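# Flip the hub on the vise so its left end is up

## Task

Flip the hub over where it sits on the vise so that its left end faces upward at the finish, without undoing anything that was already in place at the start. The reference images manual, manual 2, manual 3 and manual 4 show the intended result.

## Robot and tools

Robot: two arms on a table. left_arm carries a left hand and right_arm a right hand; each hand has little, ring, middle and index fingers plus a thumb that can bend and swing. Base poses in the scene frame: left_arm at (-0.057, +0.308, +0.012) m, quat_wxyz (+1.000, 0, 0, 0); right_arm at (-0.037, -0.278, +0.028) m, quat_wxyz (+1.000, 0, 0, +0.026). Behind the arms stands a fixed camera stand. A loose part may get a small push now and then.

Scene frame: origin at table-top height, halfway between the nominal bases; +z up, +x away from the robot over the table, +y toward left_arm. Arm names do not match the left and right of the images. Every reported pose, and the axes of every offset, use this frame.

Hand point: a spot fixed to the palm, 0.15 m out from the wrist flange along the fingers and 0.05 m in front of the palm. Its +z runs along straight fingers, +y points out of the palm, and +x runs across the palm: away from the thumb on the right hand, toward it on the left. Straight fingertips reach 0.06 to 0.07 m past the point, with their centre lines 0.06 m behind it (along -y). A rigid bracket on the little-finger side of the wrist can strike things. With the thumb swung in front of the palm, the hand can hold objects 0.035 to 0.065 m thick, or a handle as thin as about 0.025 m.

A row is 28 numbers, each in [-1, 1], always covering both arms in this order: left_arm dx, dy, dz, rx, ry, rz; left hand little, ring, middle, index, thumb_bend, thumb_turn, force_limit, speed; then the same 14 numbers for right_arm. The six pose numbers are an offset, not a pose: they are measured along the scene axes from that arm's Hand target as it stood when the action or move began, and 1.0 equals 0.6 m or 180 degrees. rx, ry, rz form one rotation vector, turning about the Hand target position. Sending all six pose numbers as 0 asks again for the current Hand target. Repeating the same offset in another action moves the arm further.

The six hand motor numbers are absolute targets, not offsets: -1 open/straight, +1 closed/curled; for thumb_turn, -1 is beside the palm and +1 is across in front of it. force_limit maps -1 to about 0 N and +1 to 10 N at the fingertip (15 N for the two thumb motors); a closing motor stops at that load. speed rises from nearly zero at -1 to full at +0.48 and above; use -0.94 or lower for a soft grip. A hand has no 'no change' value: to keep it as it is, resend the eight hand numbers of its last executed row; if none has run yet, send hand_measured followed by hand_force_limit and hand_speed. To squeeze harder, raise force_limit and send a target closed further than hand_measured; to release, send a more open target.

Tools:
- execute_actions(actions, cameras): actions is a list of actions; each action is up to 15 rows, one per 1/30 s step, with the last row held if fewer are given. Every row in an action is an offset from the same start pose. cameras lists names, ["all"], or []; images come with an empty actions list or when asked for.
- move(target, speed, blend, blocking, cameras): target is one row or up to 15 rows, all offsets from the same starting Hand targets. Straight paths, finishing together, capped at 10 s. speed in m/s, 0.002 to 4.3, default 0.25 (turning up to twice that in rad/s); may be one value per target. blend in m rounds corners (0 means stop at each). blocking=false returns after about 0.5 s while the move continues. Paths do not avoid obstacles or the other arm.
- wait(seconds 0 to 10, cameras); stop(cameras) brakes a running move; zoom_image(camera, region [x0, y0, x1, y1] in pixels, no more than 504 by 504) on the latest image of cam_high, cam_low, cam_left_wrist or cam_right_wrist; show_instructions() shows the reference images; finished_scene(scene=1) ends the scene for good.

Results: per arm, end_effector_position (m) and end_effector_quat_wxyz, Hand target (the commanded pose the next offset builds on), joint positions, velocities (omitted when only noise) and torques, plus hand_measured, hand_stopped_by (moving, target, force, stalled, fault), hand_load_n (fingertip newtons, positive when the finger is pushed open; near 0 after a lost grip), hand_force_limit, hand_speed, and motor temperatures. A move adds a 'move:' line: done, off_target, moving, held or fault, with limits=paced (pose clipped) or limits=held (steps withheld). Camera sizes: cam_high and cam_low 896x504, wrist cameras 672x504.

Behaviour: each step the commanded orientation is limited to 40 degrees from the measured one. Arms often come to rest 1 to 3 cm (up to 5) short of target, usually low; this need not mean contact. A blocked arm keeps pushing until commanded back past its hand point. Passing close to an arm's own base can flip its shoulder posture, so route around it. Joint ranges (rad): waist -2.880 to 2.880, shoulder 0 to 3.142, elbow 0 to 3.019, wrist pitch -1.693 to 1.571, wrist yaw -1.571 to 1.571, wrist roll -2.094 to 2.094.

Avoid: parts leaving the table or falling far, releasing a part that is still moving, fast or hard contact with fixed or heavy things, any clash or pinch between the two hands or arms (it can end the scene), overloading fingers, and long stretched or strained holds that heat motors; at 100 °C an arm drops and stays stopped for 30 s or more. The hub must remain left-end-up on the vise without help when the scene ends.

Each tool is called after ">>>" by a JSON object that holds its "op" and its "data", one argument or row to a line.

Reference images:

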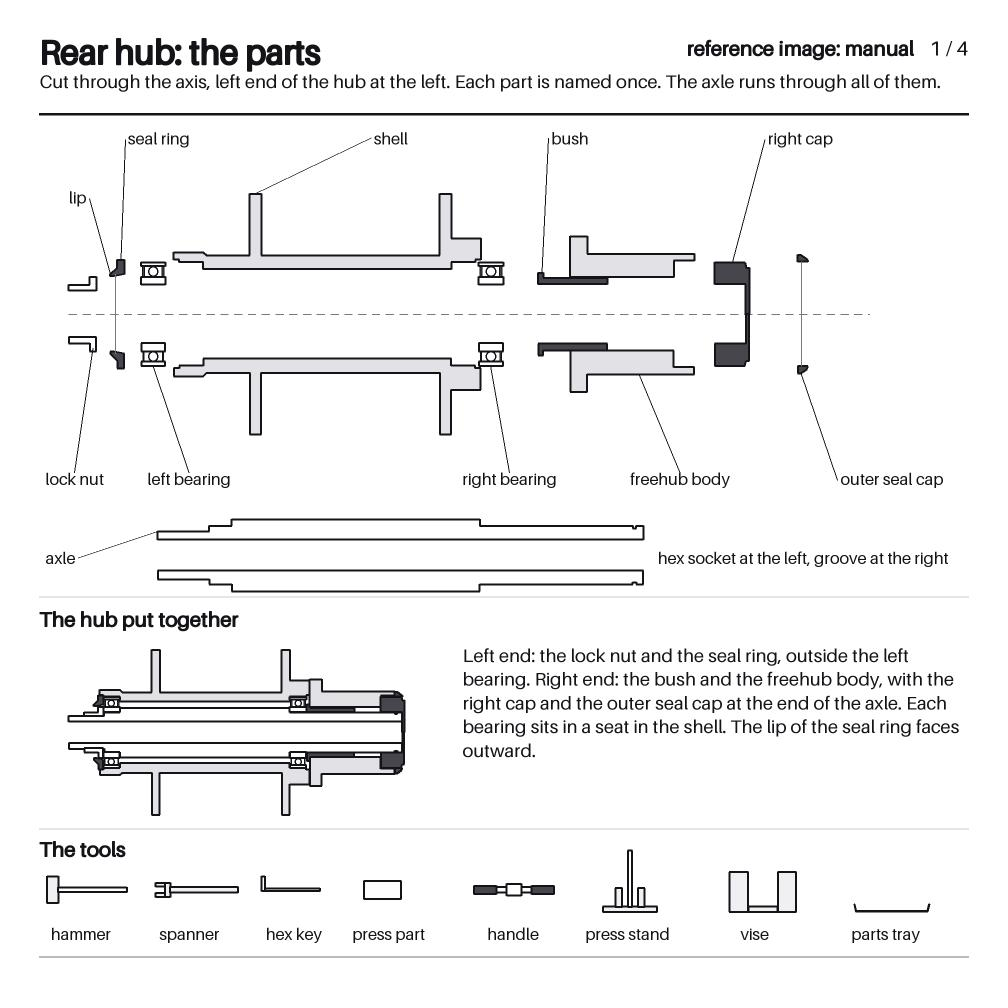

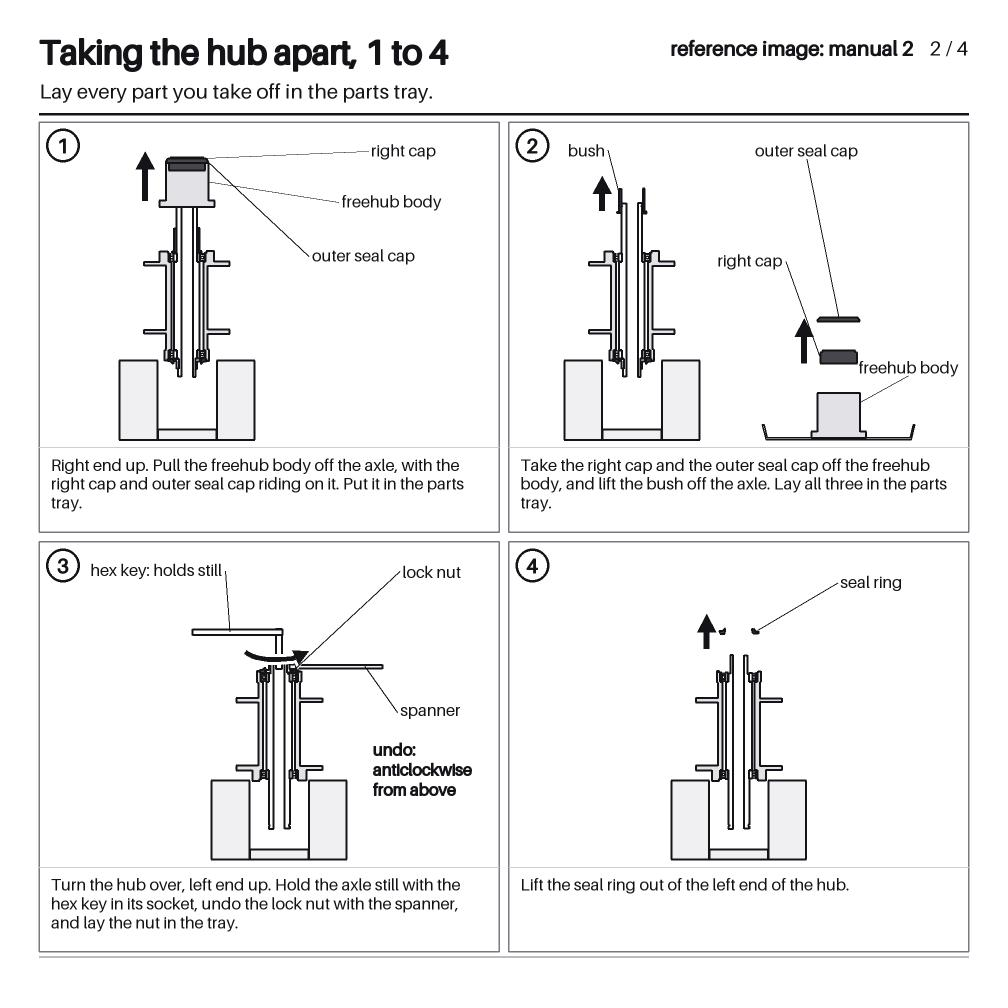

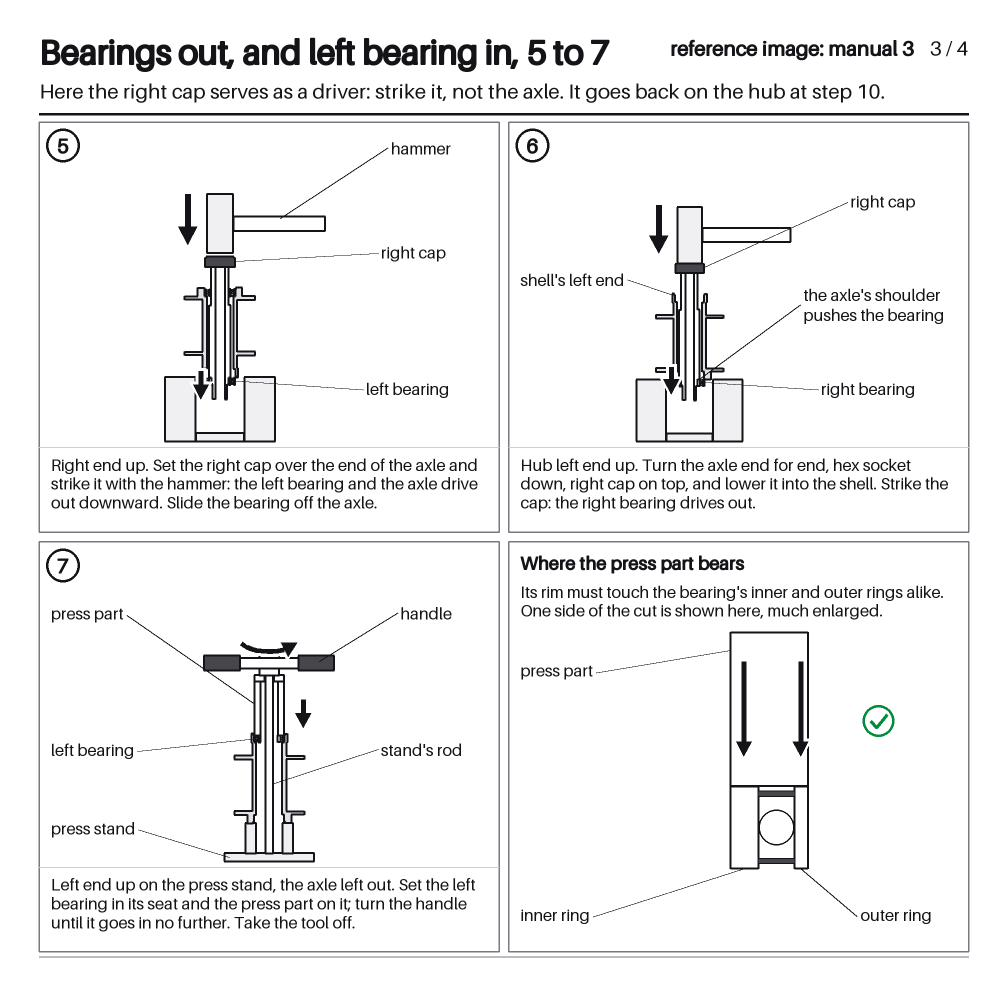

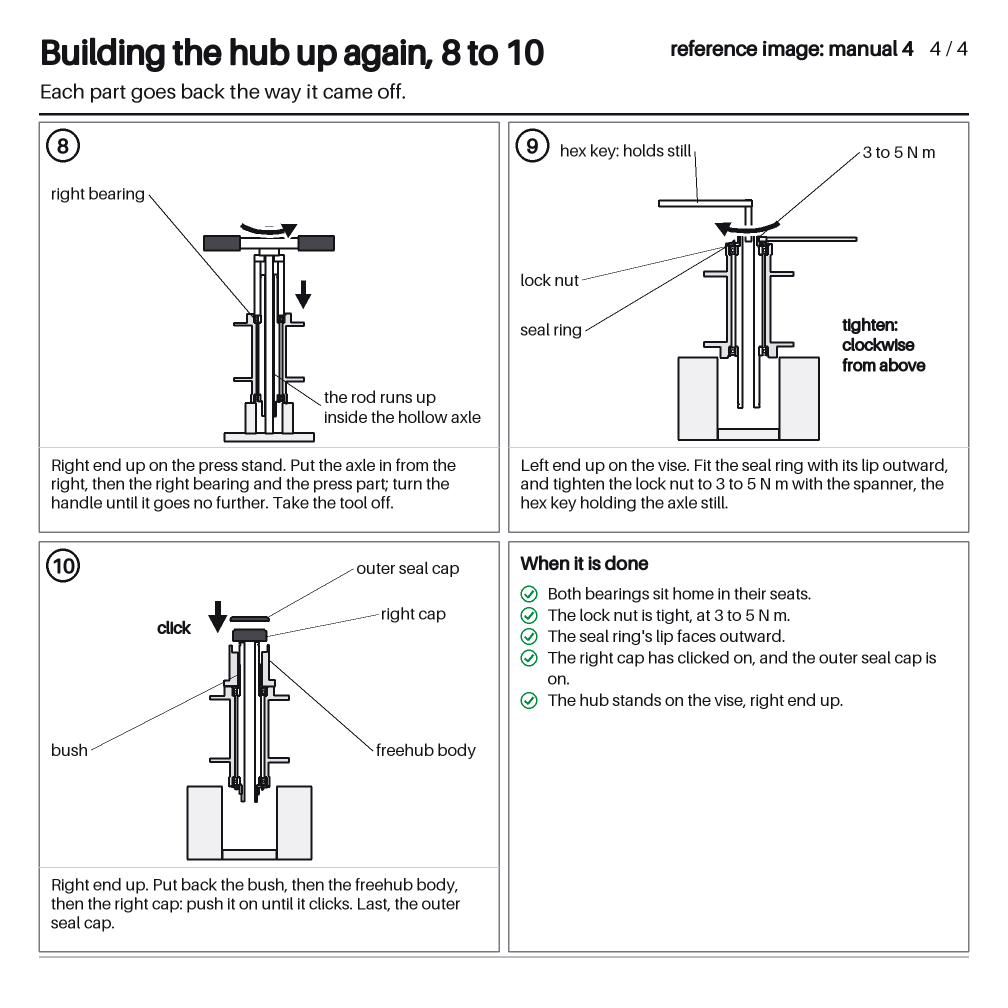

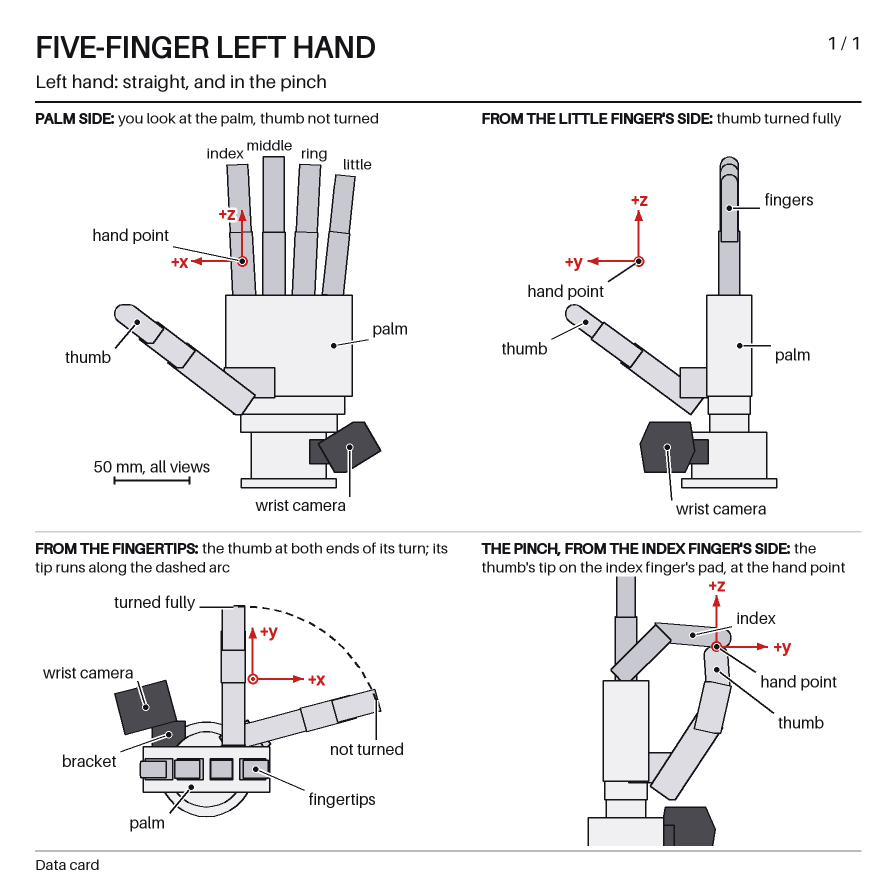

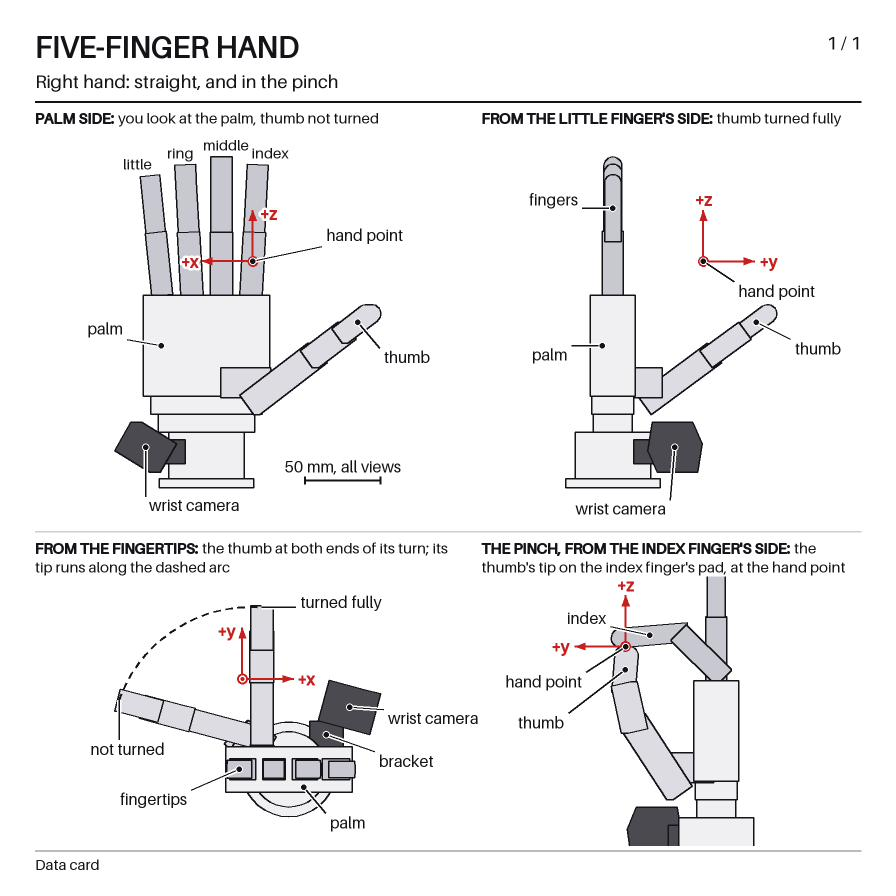

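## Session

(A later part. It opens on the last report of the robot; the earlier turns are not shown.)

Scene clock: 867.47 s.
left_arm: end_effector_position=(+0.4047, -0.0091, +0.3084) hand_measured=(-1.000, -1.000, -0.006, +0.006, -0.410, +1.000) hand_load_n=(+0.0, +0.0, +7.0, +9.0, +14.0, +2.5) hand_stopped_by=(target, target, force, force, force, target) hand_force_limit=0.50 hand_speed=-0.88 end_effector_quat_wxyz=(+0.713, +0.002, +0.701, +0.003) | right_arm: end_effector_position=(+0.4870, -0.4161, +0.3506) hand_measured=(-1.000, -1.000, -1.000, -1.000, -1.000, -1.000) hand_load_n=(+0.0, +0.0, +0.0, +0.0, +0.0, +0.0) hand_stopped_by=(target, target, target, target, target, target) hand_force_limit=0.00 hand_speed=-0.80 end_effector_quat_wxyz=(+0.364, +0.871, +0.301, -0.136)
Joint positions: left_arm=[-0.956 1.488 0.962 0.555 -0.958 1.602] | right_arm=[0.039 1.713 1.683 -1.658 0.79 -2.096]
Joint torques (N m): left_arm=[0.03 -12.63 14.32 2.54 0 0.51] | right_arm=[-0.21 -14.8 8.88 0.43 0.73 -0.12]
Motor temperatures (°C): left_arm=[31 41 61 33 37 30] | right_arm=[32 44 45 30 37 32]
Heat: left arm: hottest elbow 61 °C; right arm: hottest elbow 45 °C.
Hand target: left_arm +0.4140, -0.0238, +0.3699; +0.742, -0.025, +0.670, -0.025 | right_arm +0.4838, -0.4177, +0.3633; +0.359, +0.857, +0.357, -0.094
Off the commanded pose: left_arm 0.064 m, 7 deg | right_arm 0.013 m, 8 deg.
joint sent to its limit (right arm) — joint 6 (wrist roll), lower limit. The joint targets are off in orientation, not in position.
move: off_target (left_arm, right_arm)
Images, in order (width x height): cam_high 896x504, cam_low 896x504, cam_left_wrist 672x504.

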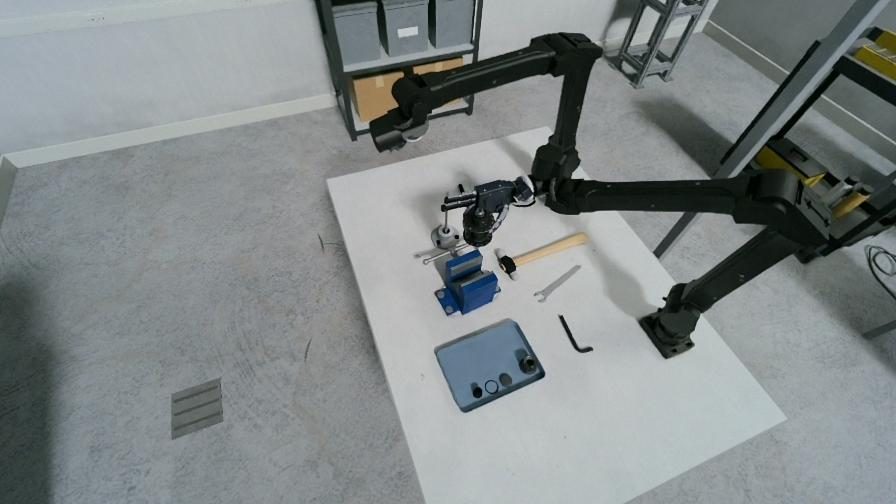

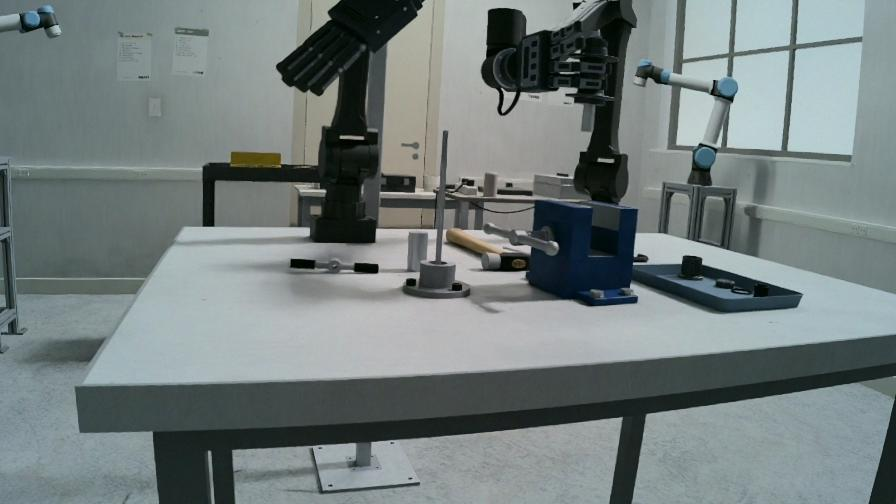

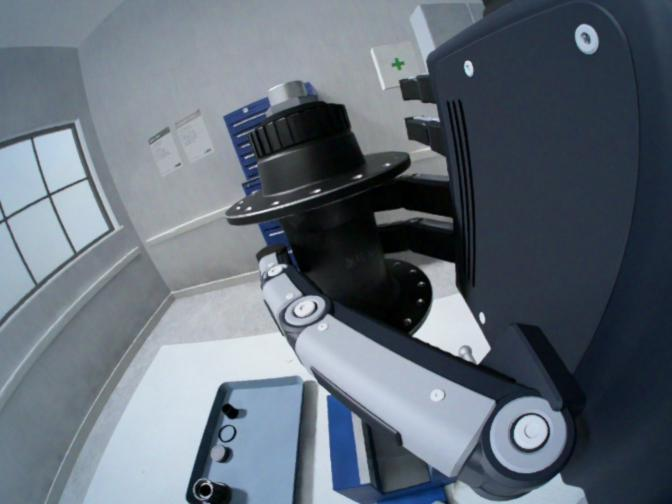

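>>> {"op": "move", "data": {
  "target": [0.006,0.006,-0.14,0.011,-0.017,0,-1,-1,0.9,0.9,0.9,1,0.5,-0.88,0,0,0,0,0,0,-1,-1,-1,-1,-1,-1,0,-0.8],
  "speed": 0.15,
  "cameras": ["cam_high","cam_low","cam_left_wrist"]
}}

>>> {"op": "zoom_image", "data": {
  "camera": "cam_low",
  "region": [500, 60, 680, 240]
}}

>>> {"op": "zoom_image", "data": {
  "camera": "cam_high",
  "region": [430, 190, 550, 310]
}}

Scene clock: 884.83 s.
left_arm: end_effector_position=(+0.4129, -0.0201, +0.2501) hand_measured=(-1.000, -1.000, -0.006, +0.008, -0.406, +1.000) hand_load_n=(+0.0, +0.0, +0.0, +0.0, +0.5, +2.0) hand_stopped_by=(target, target, force, force, force, target) hand_force_limit=0.50 hand_speed=-0.88 end_effector_quat_wxyz=(+0.741, +0.005, +0.672, -0.003) | right_arm: end_effector_position=(+0.4870, -0.4161, +0.3506) hand_measured=(-1.000, -1.000, -1.000, -1.000, -1.000, -1.000) hand_load_n=(+0.0, +0.0, +0.0, +0.0, +0.5, +0.0) hand_stopped_by=(target, target, target, target, target, target) hand_force_limit=0.00 hand_speed=-0.80 end_effector_quat_wxyz=(+0.364, +0.871, +0.301, -0.136)
Joint positions: left_arm=[-0.956 1.661 0.899 0.928 -0.939 1.708] | right_arm=[0.039 1.713 1.683 -1.658 0.79 -2.096]
Joint torques (N m): left_arm=[0.67 -14.33 8.8 2.48 0.37 0.49] | right_arm=[0.09 -14.04 9.03 0.44 0.71 -0.12]
Motor temperatures (°C): left_arm=[31 41 62 33 36 31] | right_arm=[32 44 45 30 37 32]
Heat: left arm: hottest elbow 62 °C; right arm: hottest elbow 45 °C.
Hand target: left_arm +0.4177, -0.0203, +0.2860; +0.760, -0.012, +0.650, -0.014 | right_arm +0.4838, -0.4177, +0.3633; +0.359, +0.857, +0.357, -0.094
Off the commanded pose: left_arm 0.036 m, 4 deg | right_arm 0.013 m, 8 deg.
joint sent to its limit (right arm) — joint 6 (wrist roll), lower limit. The joint targets are off in orientation, not in position.
move: off_target (left_arm, right_arm)
Images, in order (width x height): cam_high 896x504, cam_low 896x504, cam_left_wrist 672x504.

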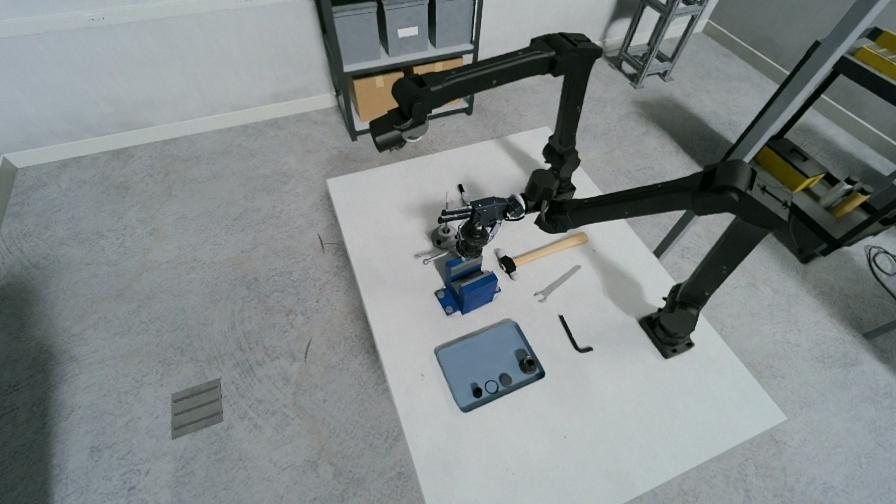

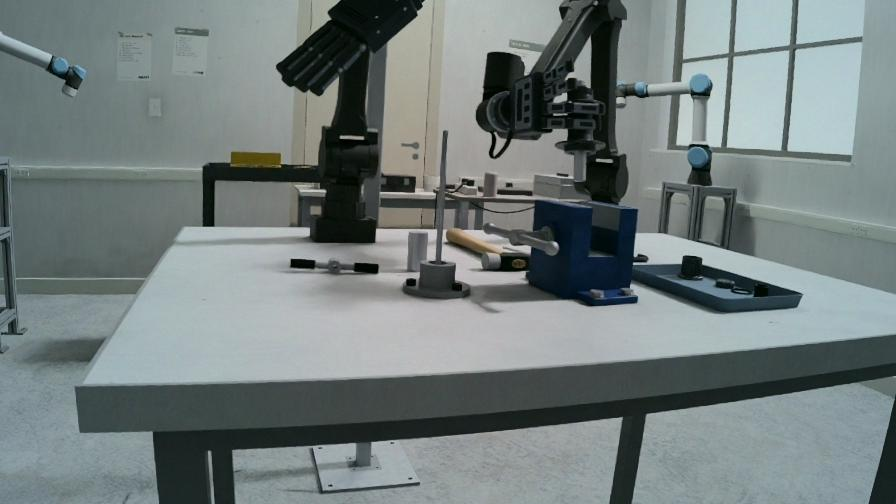

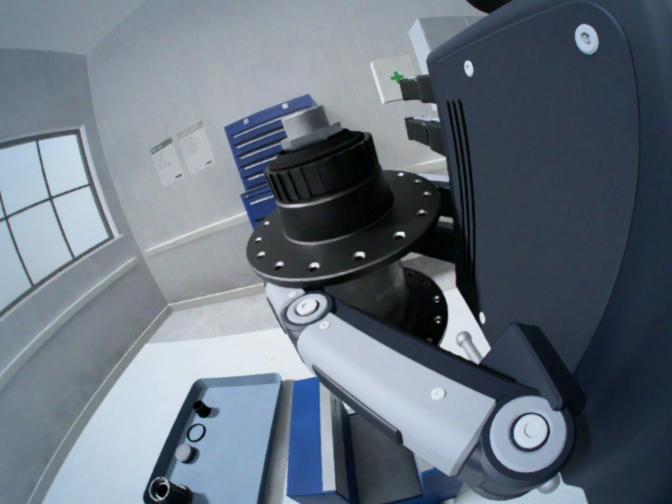

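Scaled by 2.800 from the camera's 896x504 image, which has a finer 1280x720 frame.

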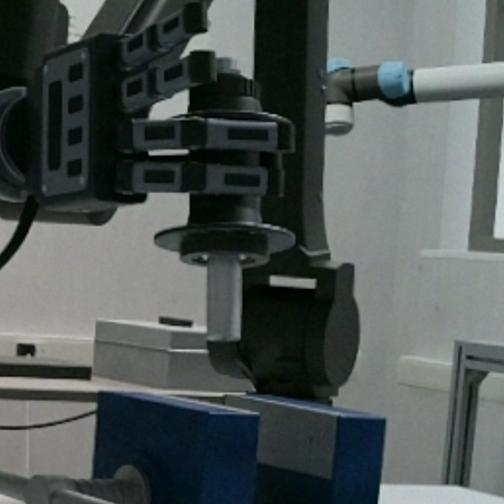

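Scaled by 4.200 from the camera's 896x504 image, which has a finer 1280x720 frame.

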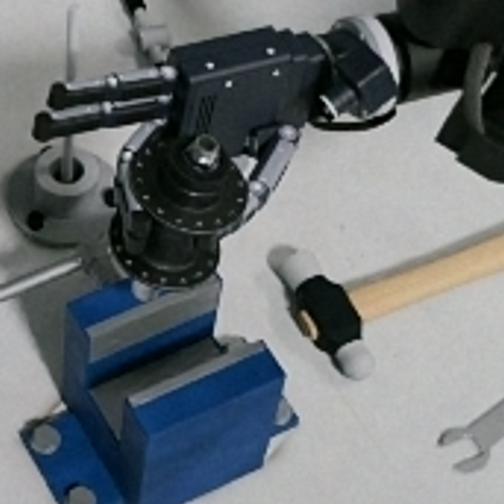

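>>> {"op": "move", "data": {
  "target": [0,0,0,0,0,0,-1,-1,0.85,0.85,0.85,1,0.5,-0.85,0,0,0,0,0,0,-1,-1,-1,-1,-1,-1,0,-0.8],
  "speed": 0.1,
  "cameras": ["cam_high","cam_low","cam_left_wrist"]
}}

>>> {"op": "zoom_image", "data": {
  "camera": "cam_low",
  "region": [500, 60, 680, 240]
}}

>>> {"op": "zoom_image", "data": {
  "camera": "cam_left_wrist",
  "region": [220, 60, 540, 380]
}}

Scene clock: 896.33 s.
left_arm: end_effector_position=(+0.4130, -0.0202, +0.2504) hand_measured=(-1.000, -1.000, +0.214, +0.170, -0.332, +1.000) hand_load_n=(+0.0, +0.0, +7.0, +7.5, +14.5, +1.5) hand_stopped_by=(target, target, force, force, force, target) hand_force_limit=0.50 hand_speed=-0.85 end_effector_quat_wxyz=(+0.741, +0.006, +0.672, -0.002) | right_arm: end_effector_position=(+0.4870, -0.4161, +0.3506) hand_measured=(-1.000, -1.000, -1.000, -1.000, -1.000, -1.000) hand_load_n=(+0.5, +0.0, +0.0, +0.0, +0.0, +0.0) hand_stopped_by=(target, target, target, target, target, target) hand_force_limit=0.00 hand_speed=-0.80 end_effector_quat_wxyz=(+0.364, +0.871, +0.301, -0.136)
Joint positions: left_arm=[-0.956 1.661 0.899 0.929 -0.938 1.711] | right_arm=[0.039 1.713 1.683 -1.658 0.79 -2.096]
Joint torques (N m): left_arm=[0.5 -14.1 8.77 2.59 0.31 0.43] | right_arm=[-0.09 -14.51 9.06 0.55 0.77 -0.1]
Motor temperatures (°C): left_arm=[31 42 62 33 36 31] | right_arm=[32 44 45 30 37 32]
Heat: left arm: hottest elbow 62 °C; right arm: hottest elbow 45 °C.
Hand target: left_arm +0.4177, -0.0202, +0.2859; +0.760, -0.012, +0.650, -0.014 | right_arm +0.4838, -0.4177, +0.3633; +0.359, +0.857, +0.357, -0.094
Off the commanded pose: left_arm 0.036 m, 4 deg | right_arm 0.013 m, 8 deg.
joint sent to its limit (right arm) — joint 6 (wrist roll), lower limit. The joint targets are off in orientation, not in position.
move: off_target (left_arm, right_arm)
Images, in order (width x height): cam_high 896x504, cam_low 896x504, cam_left_wrist 672x504.

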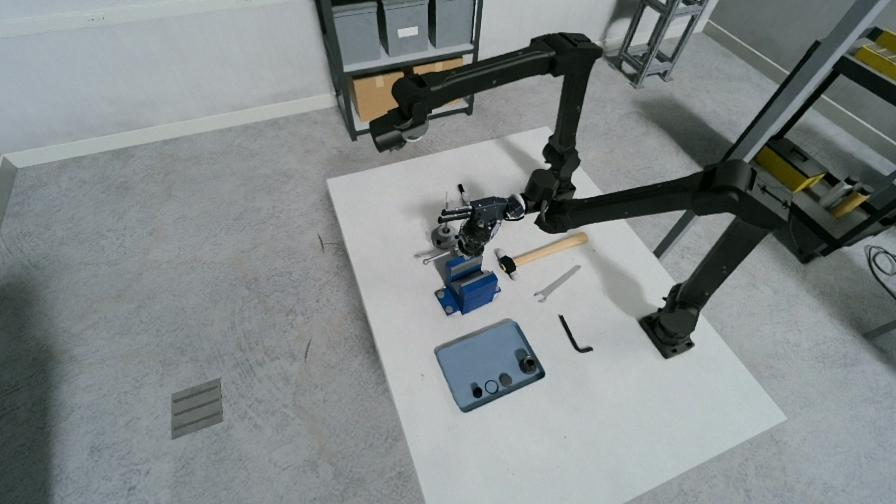

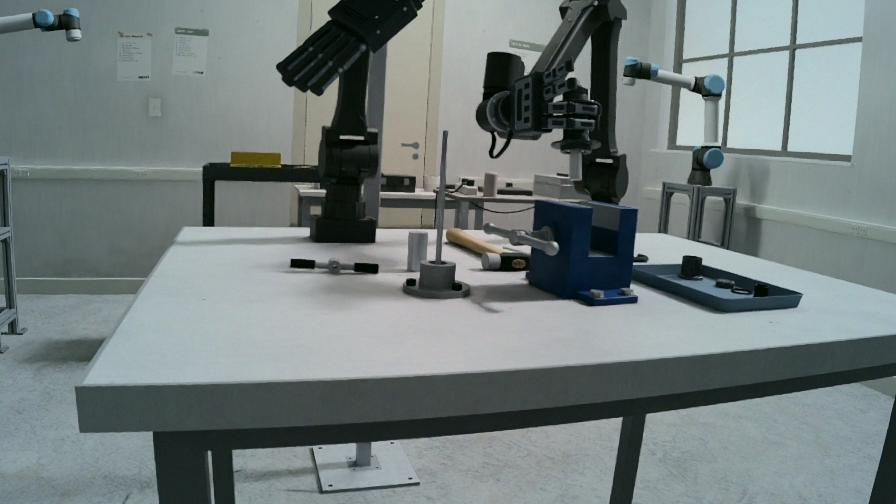

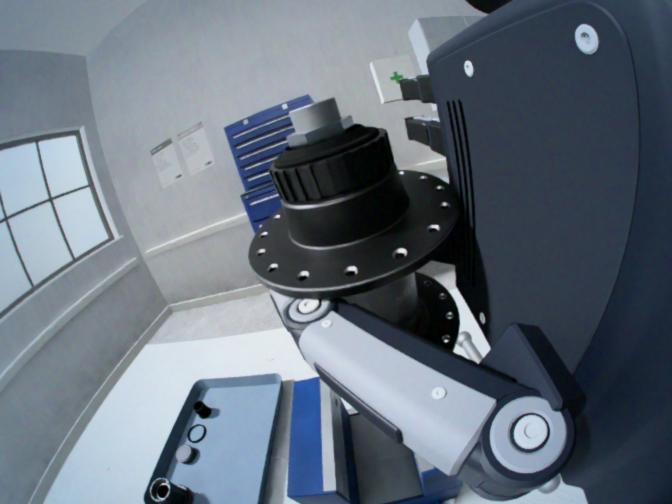

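Scaled by 2.800 from the camera's 896x504 image, which has a finer 1280x720 frame.

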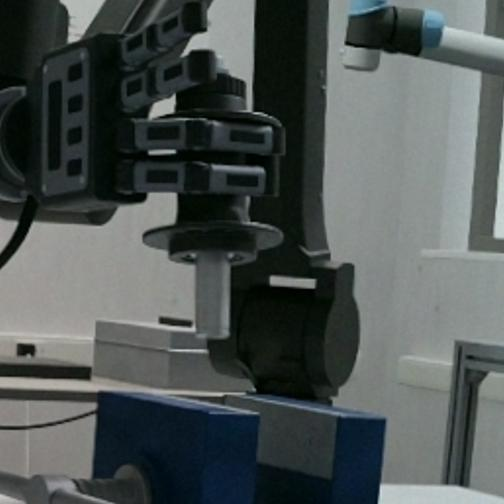

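Scaled by 1.575 from the camera's 672x504 image, which has a finer 960x720 frame.

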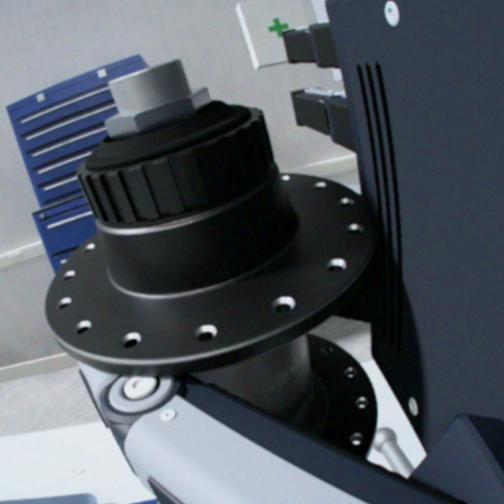

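>>> {"op": "zoom_image", "data": {
  "camera": "cam_high",
  "region": [430, 190, 550, 310]
}}

Scaled by 4.200 from the camera's 896x504 image, which has a finer 1280x720 frame.

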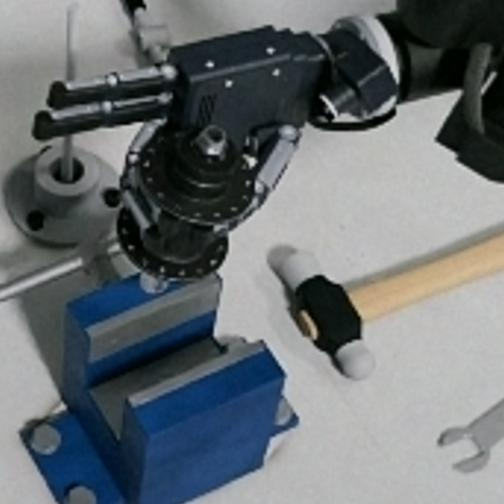

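>>> {"op": "move", "data": {
  "target": [0.012,0.037,0.0,0.017,0.033,0,-1,-1,0.85,0.85,0.85,1,0.5,-0.85,0,0,0,0,0,0,-1,-1,-1,-1,-1,-1,0,-0.8],
  "speed": 0.1,
  "cameras": ["cam_high","cam_low","cam_left_wrist"]
}}

>>> {"op": "zoom_image", "data": {
  "camera": "cam_low",
  "region": [500, 60, 680, 240]
}}

>>> {"op": "zoom_image", "data": {
  "camera": "cam_high",
  "region": [430, 190, 550, 310]
}}

Scene clock: 912.43 s.
left_arm: end_effector_position=(+0.4212, -0.0003, +0.2419) hand_measured=(-1.000, -1.000, +0.214, +0.170, -0.332, +1.000) hand_load_n=(+0.0, +0.0, +7.0, +7.5, +14.0, +1.5) hand_stopped_by=(target, target, force, force, force, target) hand_force_limit=0.50 hand_speed=-0.85 end_effector_quat_wxyz=(+0.704, +0.032, +0.709, +0.022) | right_arm: end_effector_position=(+0.4870, -0.4161, +0.3506) hand_measured=(-1.000, -1.000, -1.000, -1.000, -1.000, -1.000) hand_load_n=(+0.0, +0.0, +0.0, +0.0, +0.0, +0.0) hand_stopped_by=(target, target, target, target, target, target) hand_force_limit=0.00 hand_speed=-0.80 end_effector_quat_wxyz=(+0.364, +0.871, +0.301, -0.136)
Joint positions: left_arm=[-0.915 1.599 0.889 0.699 -0.901 1.64] | right_arm=[0.039 1.713 1.683 -1.658 0.79 -2.096]
Joint torques (N m): left_arm=[0.85 -15.62 9.31 1.65 0.05 0.31] | right_arm=[-0.26 -15.38 8.96 0.44 0.71 -0.07]
Motor temperatures (°C): left_arm=[31 42 61 33 36 31] | right_arm=[32 44 45 30 37 32]
Heat: left arm: hottest elbow 61 °C; right arm: hottest elbow 45 °C.
Hand target: left_arm +0.4249, +0.0019, +0.2859; +0.725, +0.008, +0.689, +0.004 | right_arm +0.4838, -0.4177, +0.3633; +0.359, +0.857, +0.357, -0.094
Off the commanded pose: left_arm 0.044 m, 5 deg | right_arm 0.013 m, 8 deg.
joint sent to its limit (right arm) — joint 6 (wrist roll), lower limit. The joint targets are off in orientation, not in position.
move: off_target (left_arm, right_arm)
Images, in order (width x height): cam_high 896x504, cam_low 896x504, cam_left_wrist 672x504.

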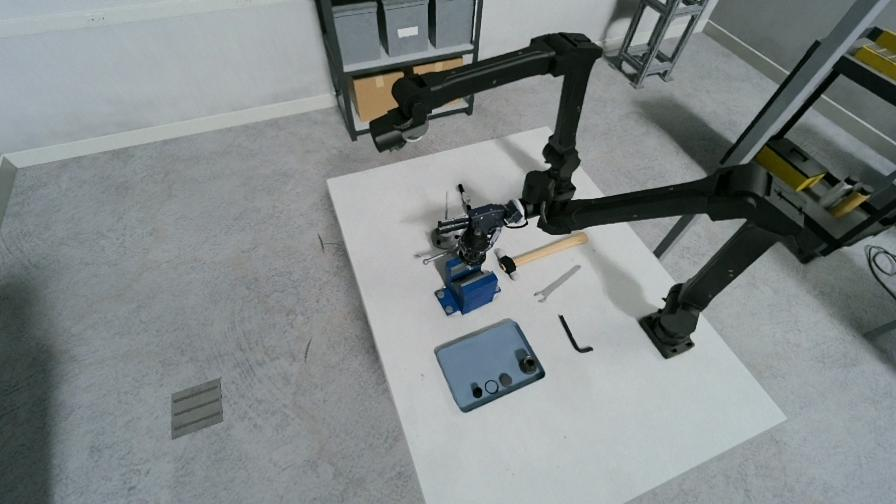

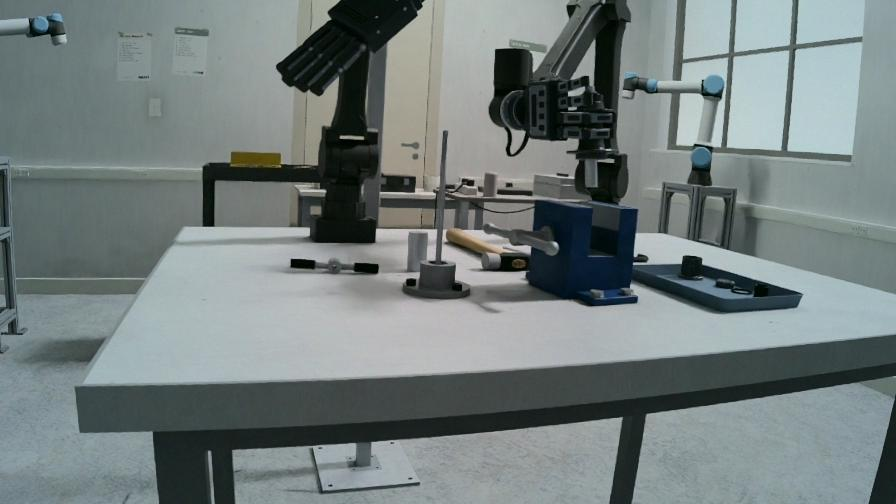

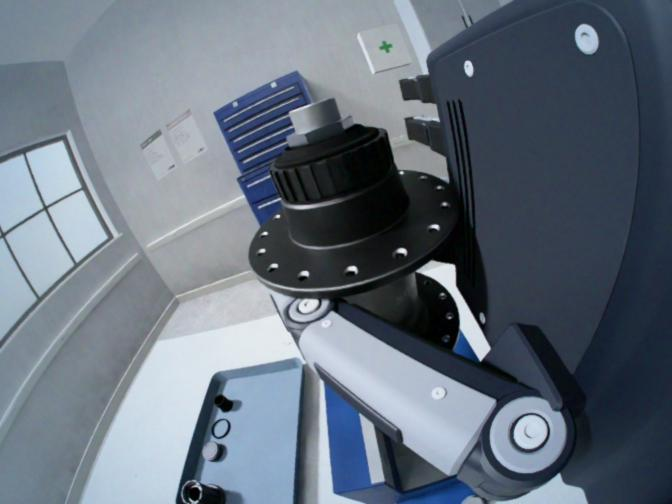

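Scaled by 2.800 from the camera's 896x504 image, which has a finer 1280x720 frame.

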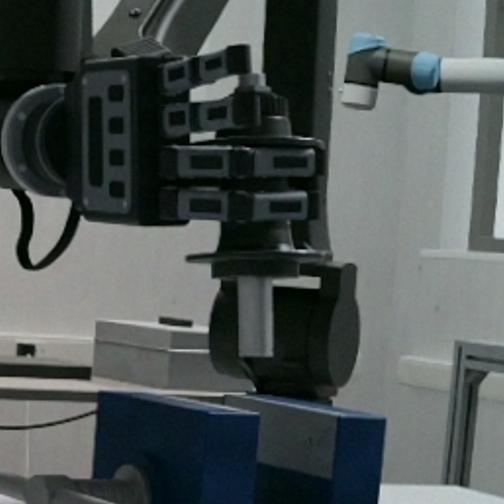

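Scaled by 4.200 from the camera's 896x504 image, which has a finer 1280x720 frame.

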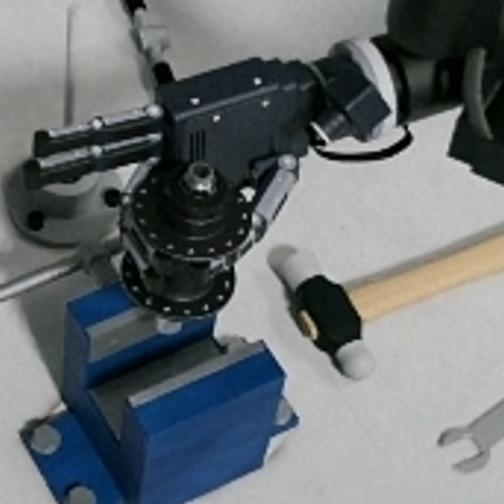

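>>> {"op": "move", "data": {
  "target": [-0.003,0.0,-0.075,0.008,0.01,0,-1,-1,0.85,0.85,0.85,1,0.5,-0.85,0,0,0,0,0,0,-1,-1,-1,-1,-1,-1,0,-0.8],
  "speed": 0.1,
  "cameras": ["cam_high","cam_low","cam_left_wrist"]
}}

>>> {"op": "zoom_image", "data": {
  "camera": "cam_low",
  "region": [520, 90, 670, 240]
}}

>>> {"op": "zoom_image", "data": {
  "camera": "cam_high",
  "region": [430, 210, 530, 310]
}}

Scene clock: 923.57 s.
left_arm: end_effector_position=(+0.4172, +0.0044, +0.2118) hand_measured=(-1.000, -1.000, +0.214, +0.170, -0.332, +1.000) hand_load_n=(+0.0, +0.0, +7.0, +7.5, +14.0, +2.0) hand_stopped_by=(target, target, force, force, force, target) hand_force_limit=0.50 hand_speed=-0.85 end_effector_quat_wxyz=(+0.695, +0.038, +0.718, +0.028) | right_arm: end_effector_position=(+0.4870, -0.4161, +0.3506) hand_measured=(-1.000, -1.000, -1.000, -1.000, -1.000, -1.000) hand_load_n=(+0.0, +0.0, +0.0, +0.0, +0.0, +0.0) hand_stopped_by=(target, target, target, target, target, target) hand_force_limit=0.00 hand_speed=-0.80 end_effector_quat_wxyz=(+0.364, +0.871, +0.301, -0.136)
Joint positions: left_arm=[-0.915 1.633 0.854 0.725 -0.901 1.622] | right_arm=[0.039 1.713 1.683 -1.658 0.79 -2.096]
Joint torques (N m): left_arm=[0.32 -13.45 8.47 2.76 -0.18 0.29] | right_arm=[-0.62 -14.56 8.92 0.64 0.73 -0.12]
Motor temperatures (°C): left_arm=[31 41 58 33 36 31] | right_arm=[32 44 45 30 37 32]
Heat: left arm: hottest elbow 58 °C; right arm: hottest elbow 45 °C.
Hand target: left_arm +0.4231, +0.0019, +0.2411; +0.714, +0.017, +0.700, +0.012 | right_arm +0.4838, -0.4177, +0.3633; +0.359, +0.857, +0.357, -0.094
Off the commanded pose: left_arm 0.030 m, 4 deg | right_arm 0.013 m, 8 deg.
joint sent to its limit (right arm) — joint 6 (wrist roll), lower limit. The joint targets are off in orientation, not in position.
move: off_target (left_arm, right_arm)
Images, in order (width x height): cam_high 896x504, cam_low 896x504, cam_left_wrist 672x504.

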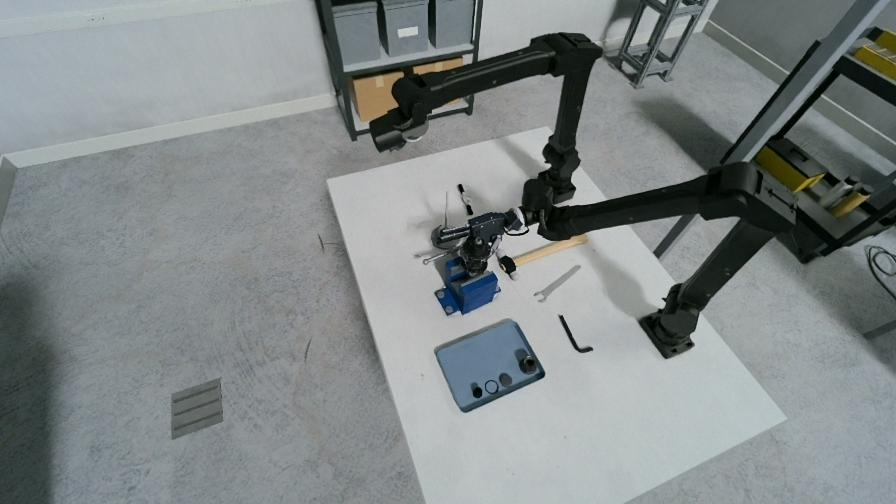

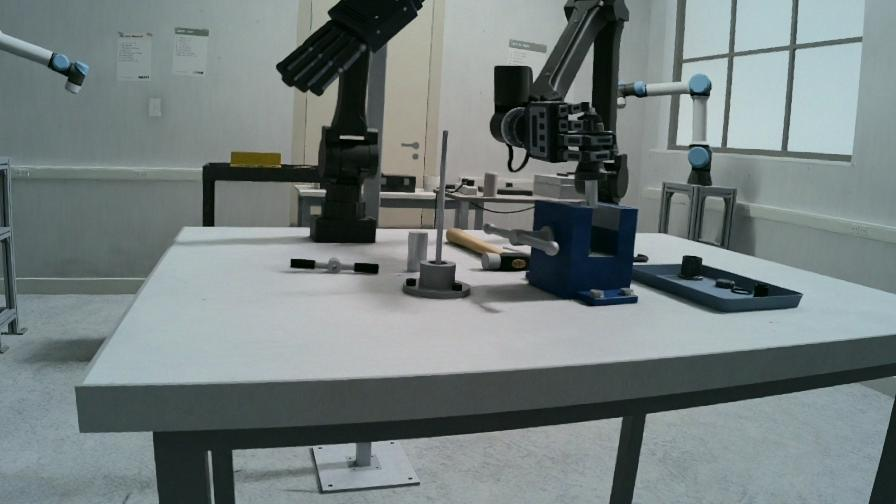

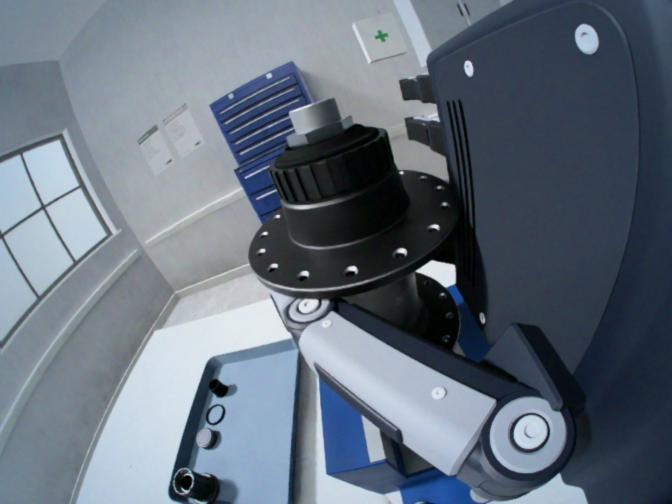

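Scaled by 3.360 from the camera's 896x504 image, which has a finer 1280x720 frame.

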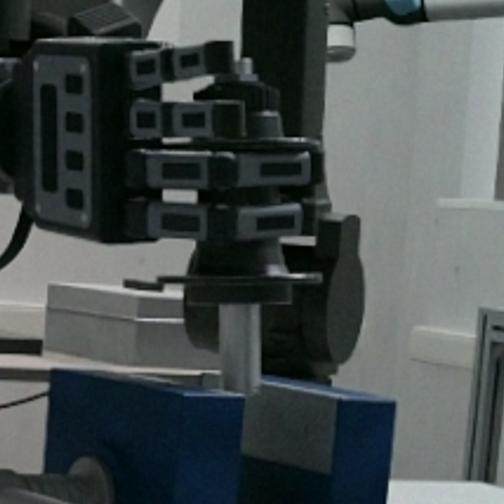

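Scaled by 5.040 from the camera's 896x504 image, which has a finer 1280x720 frame.

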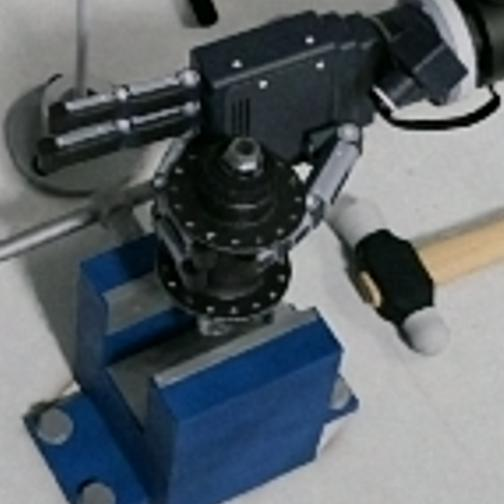

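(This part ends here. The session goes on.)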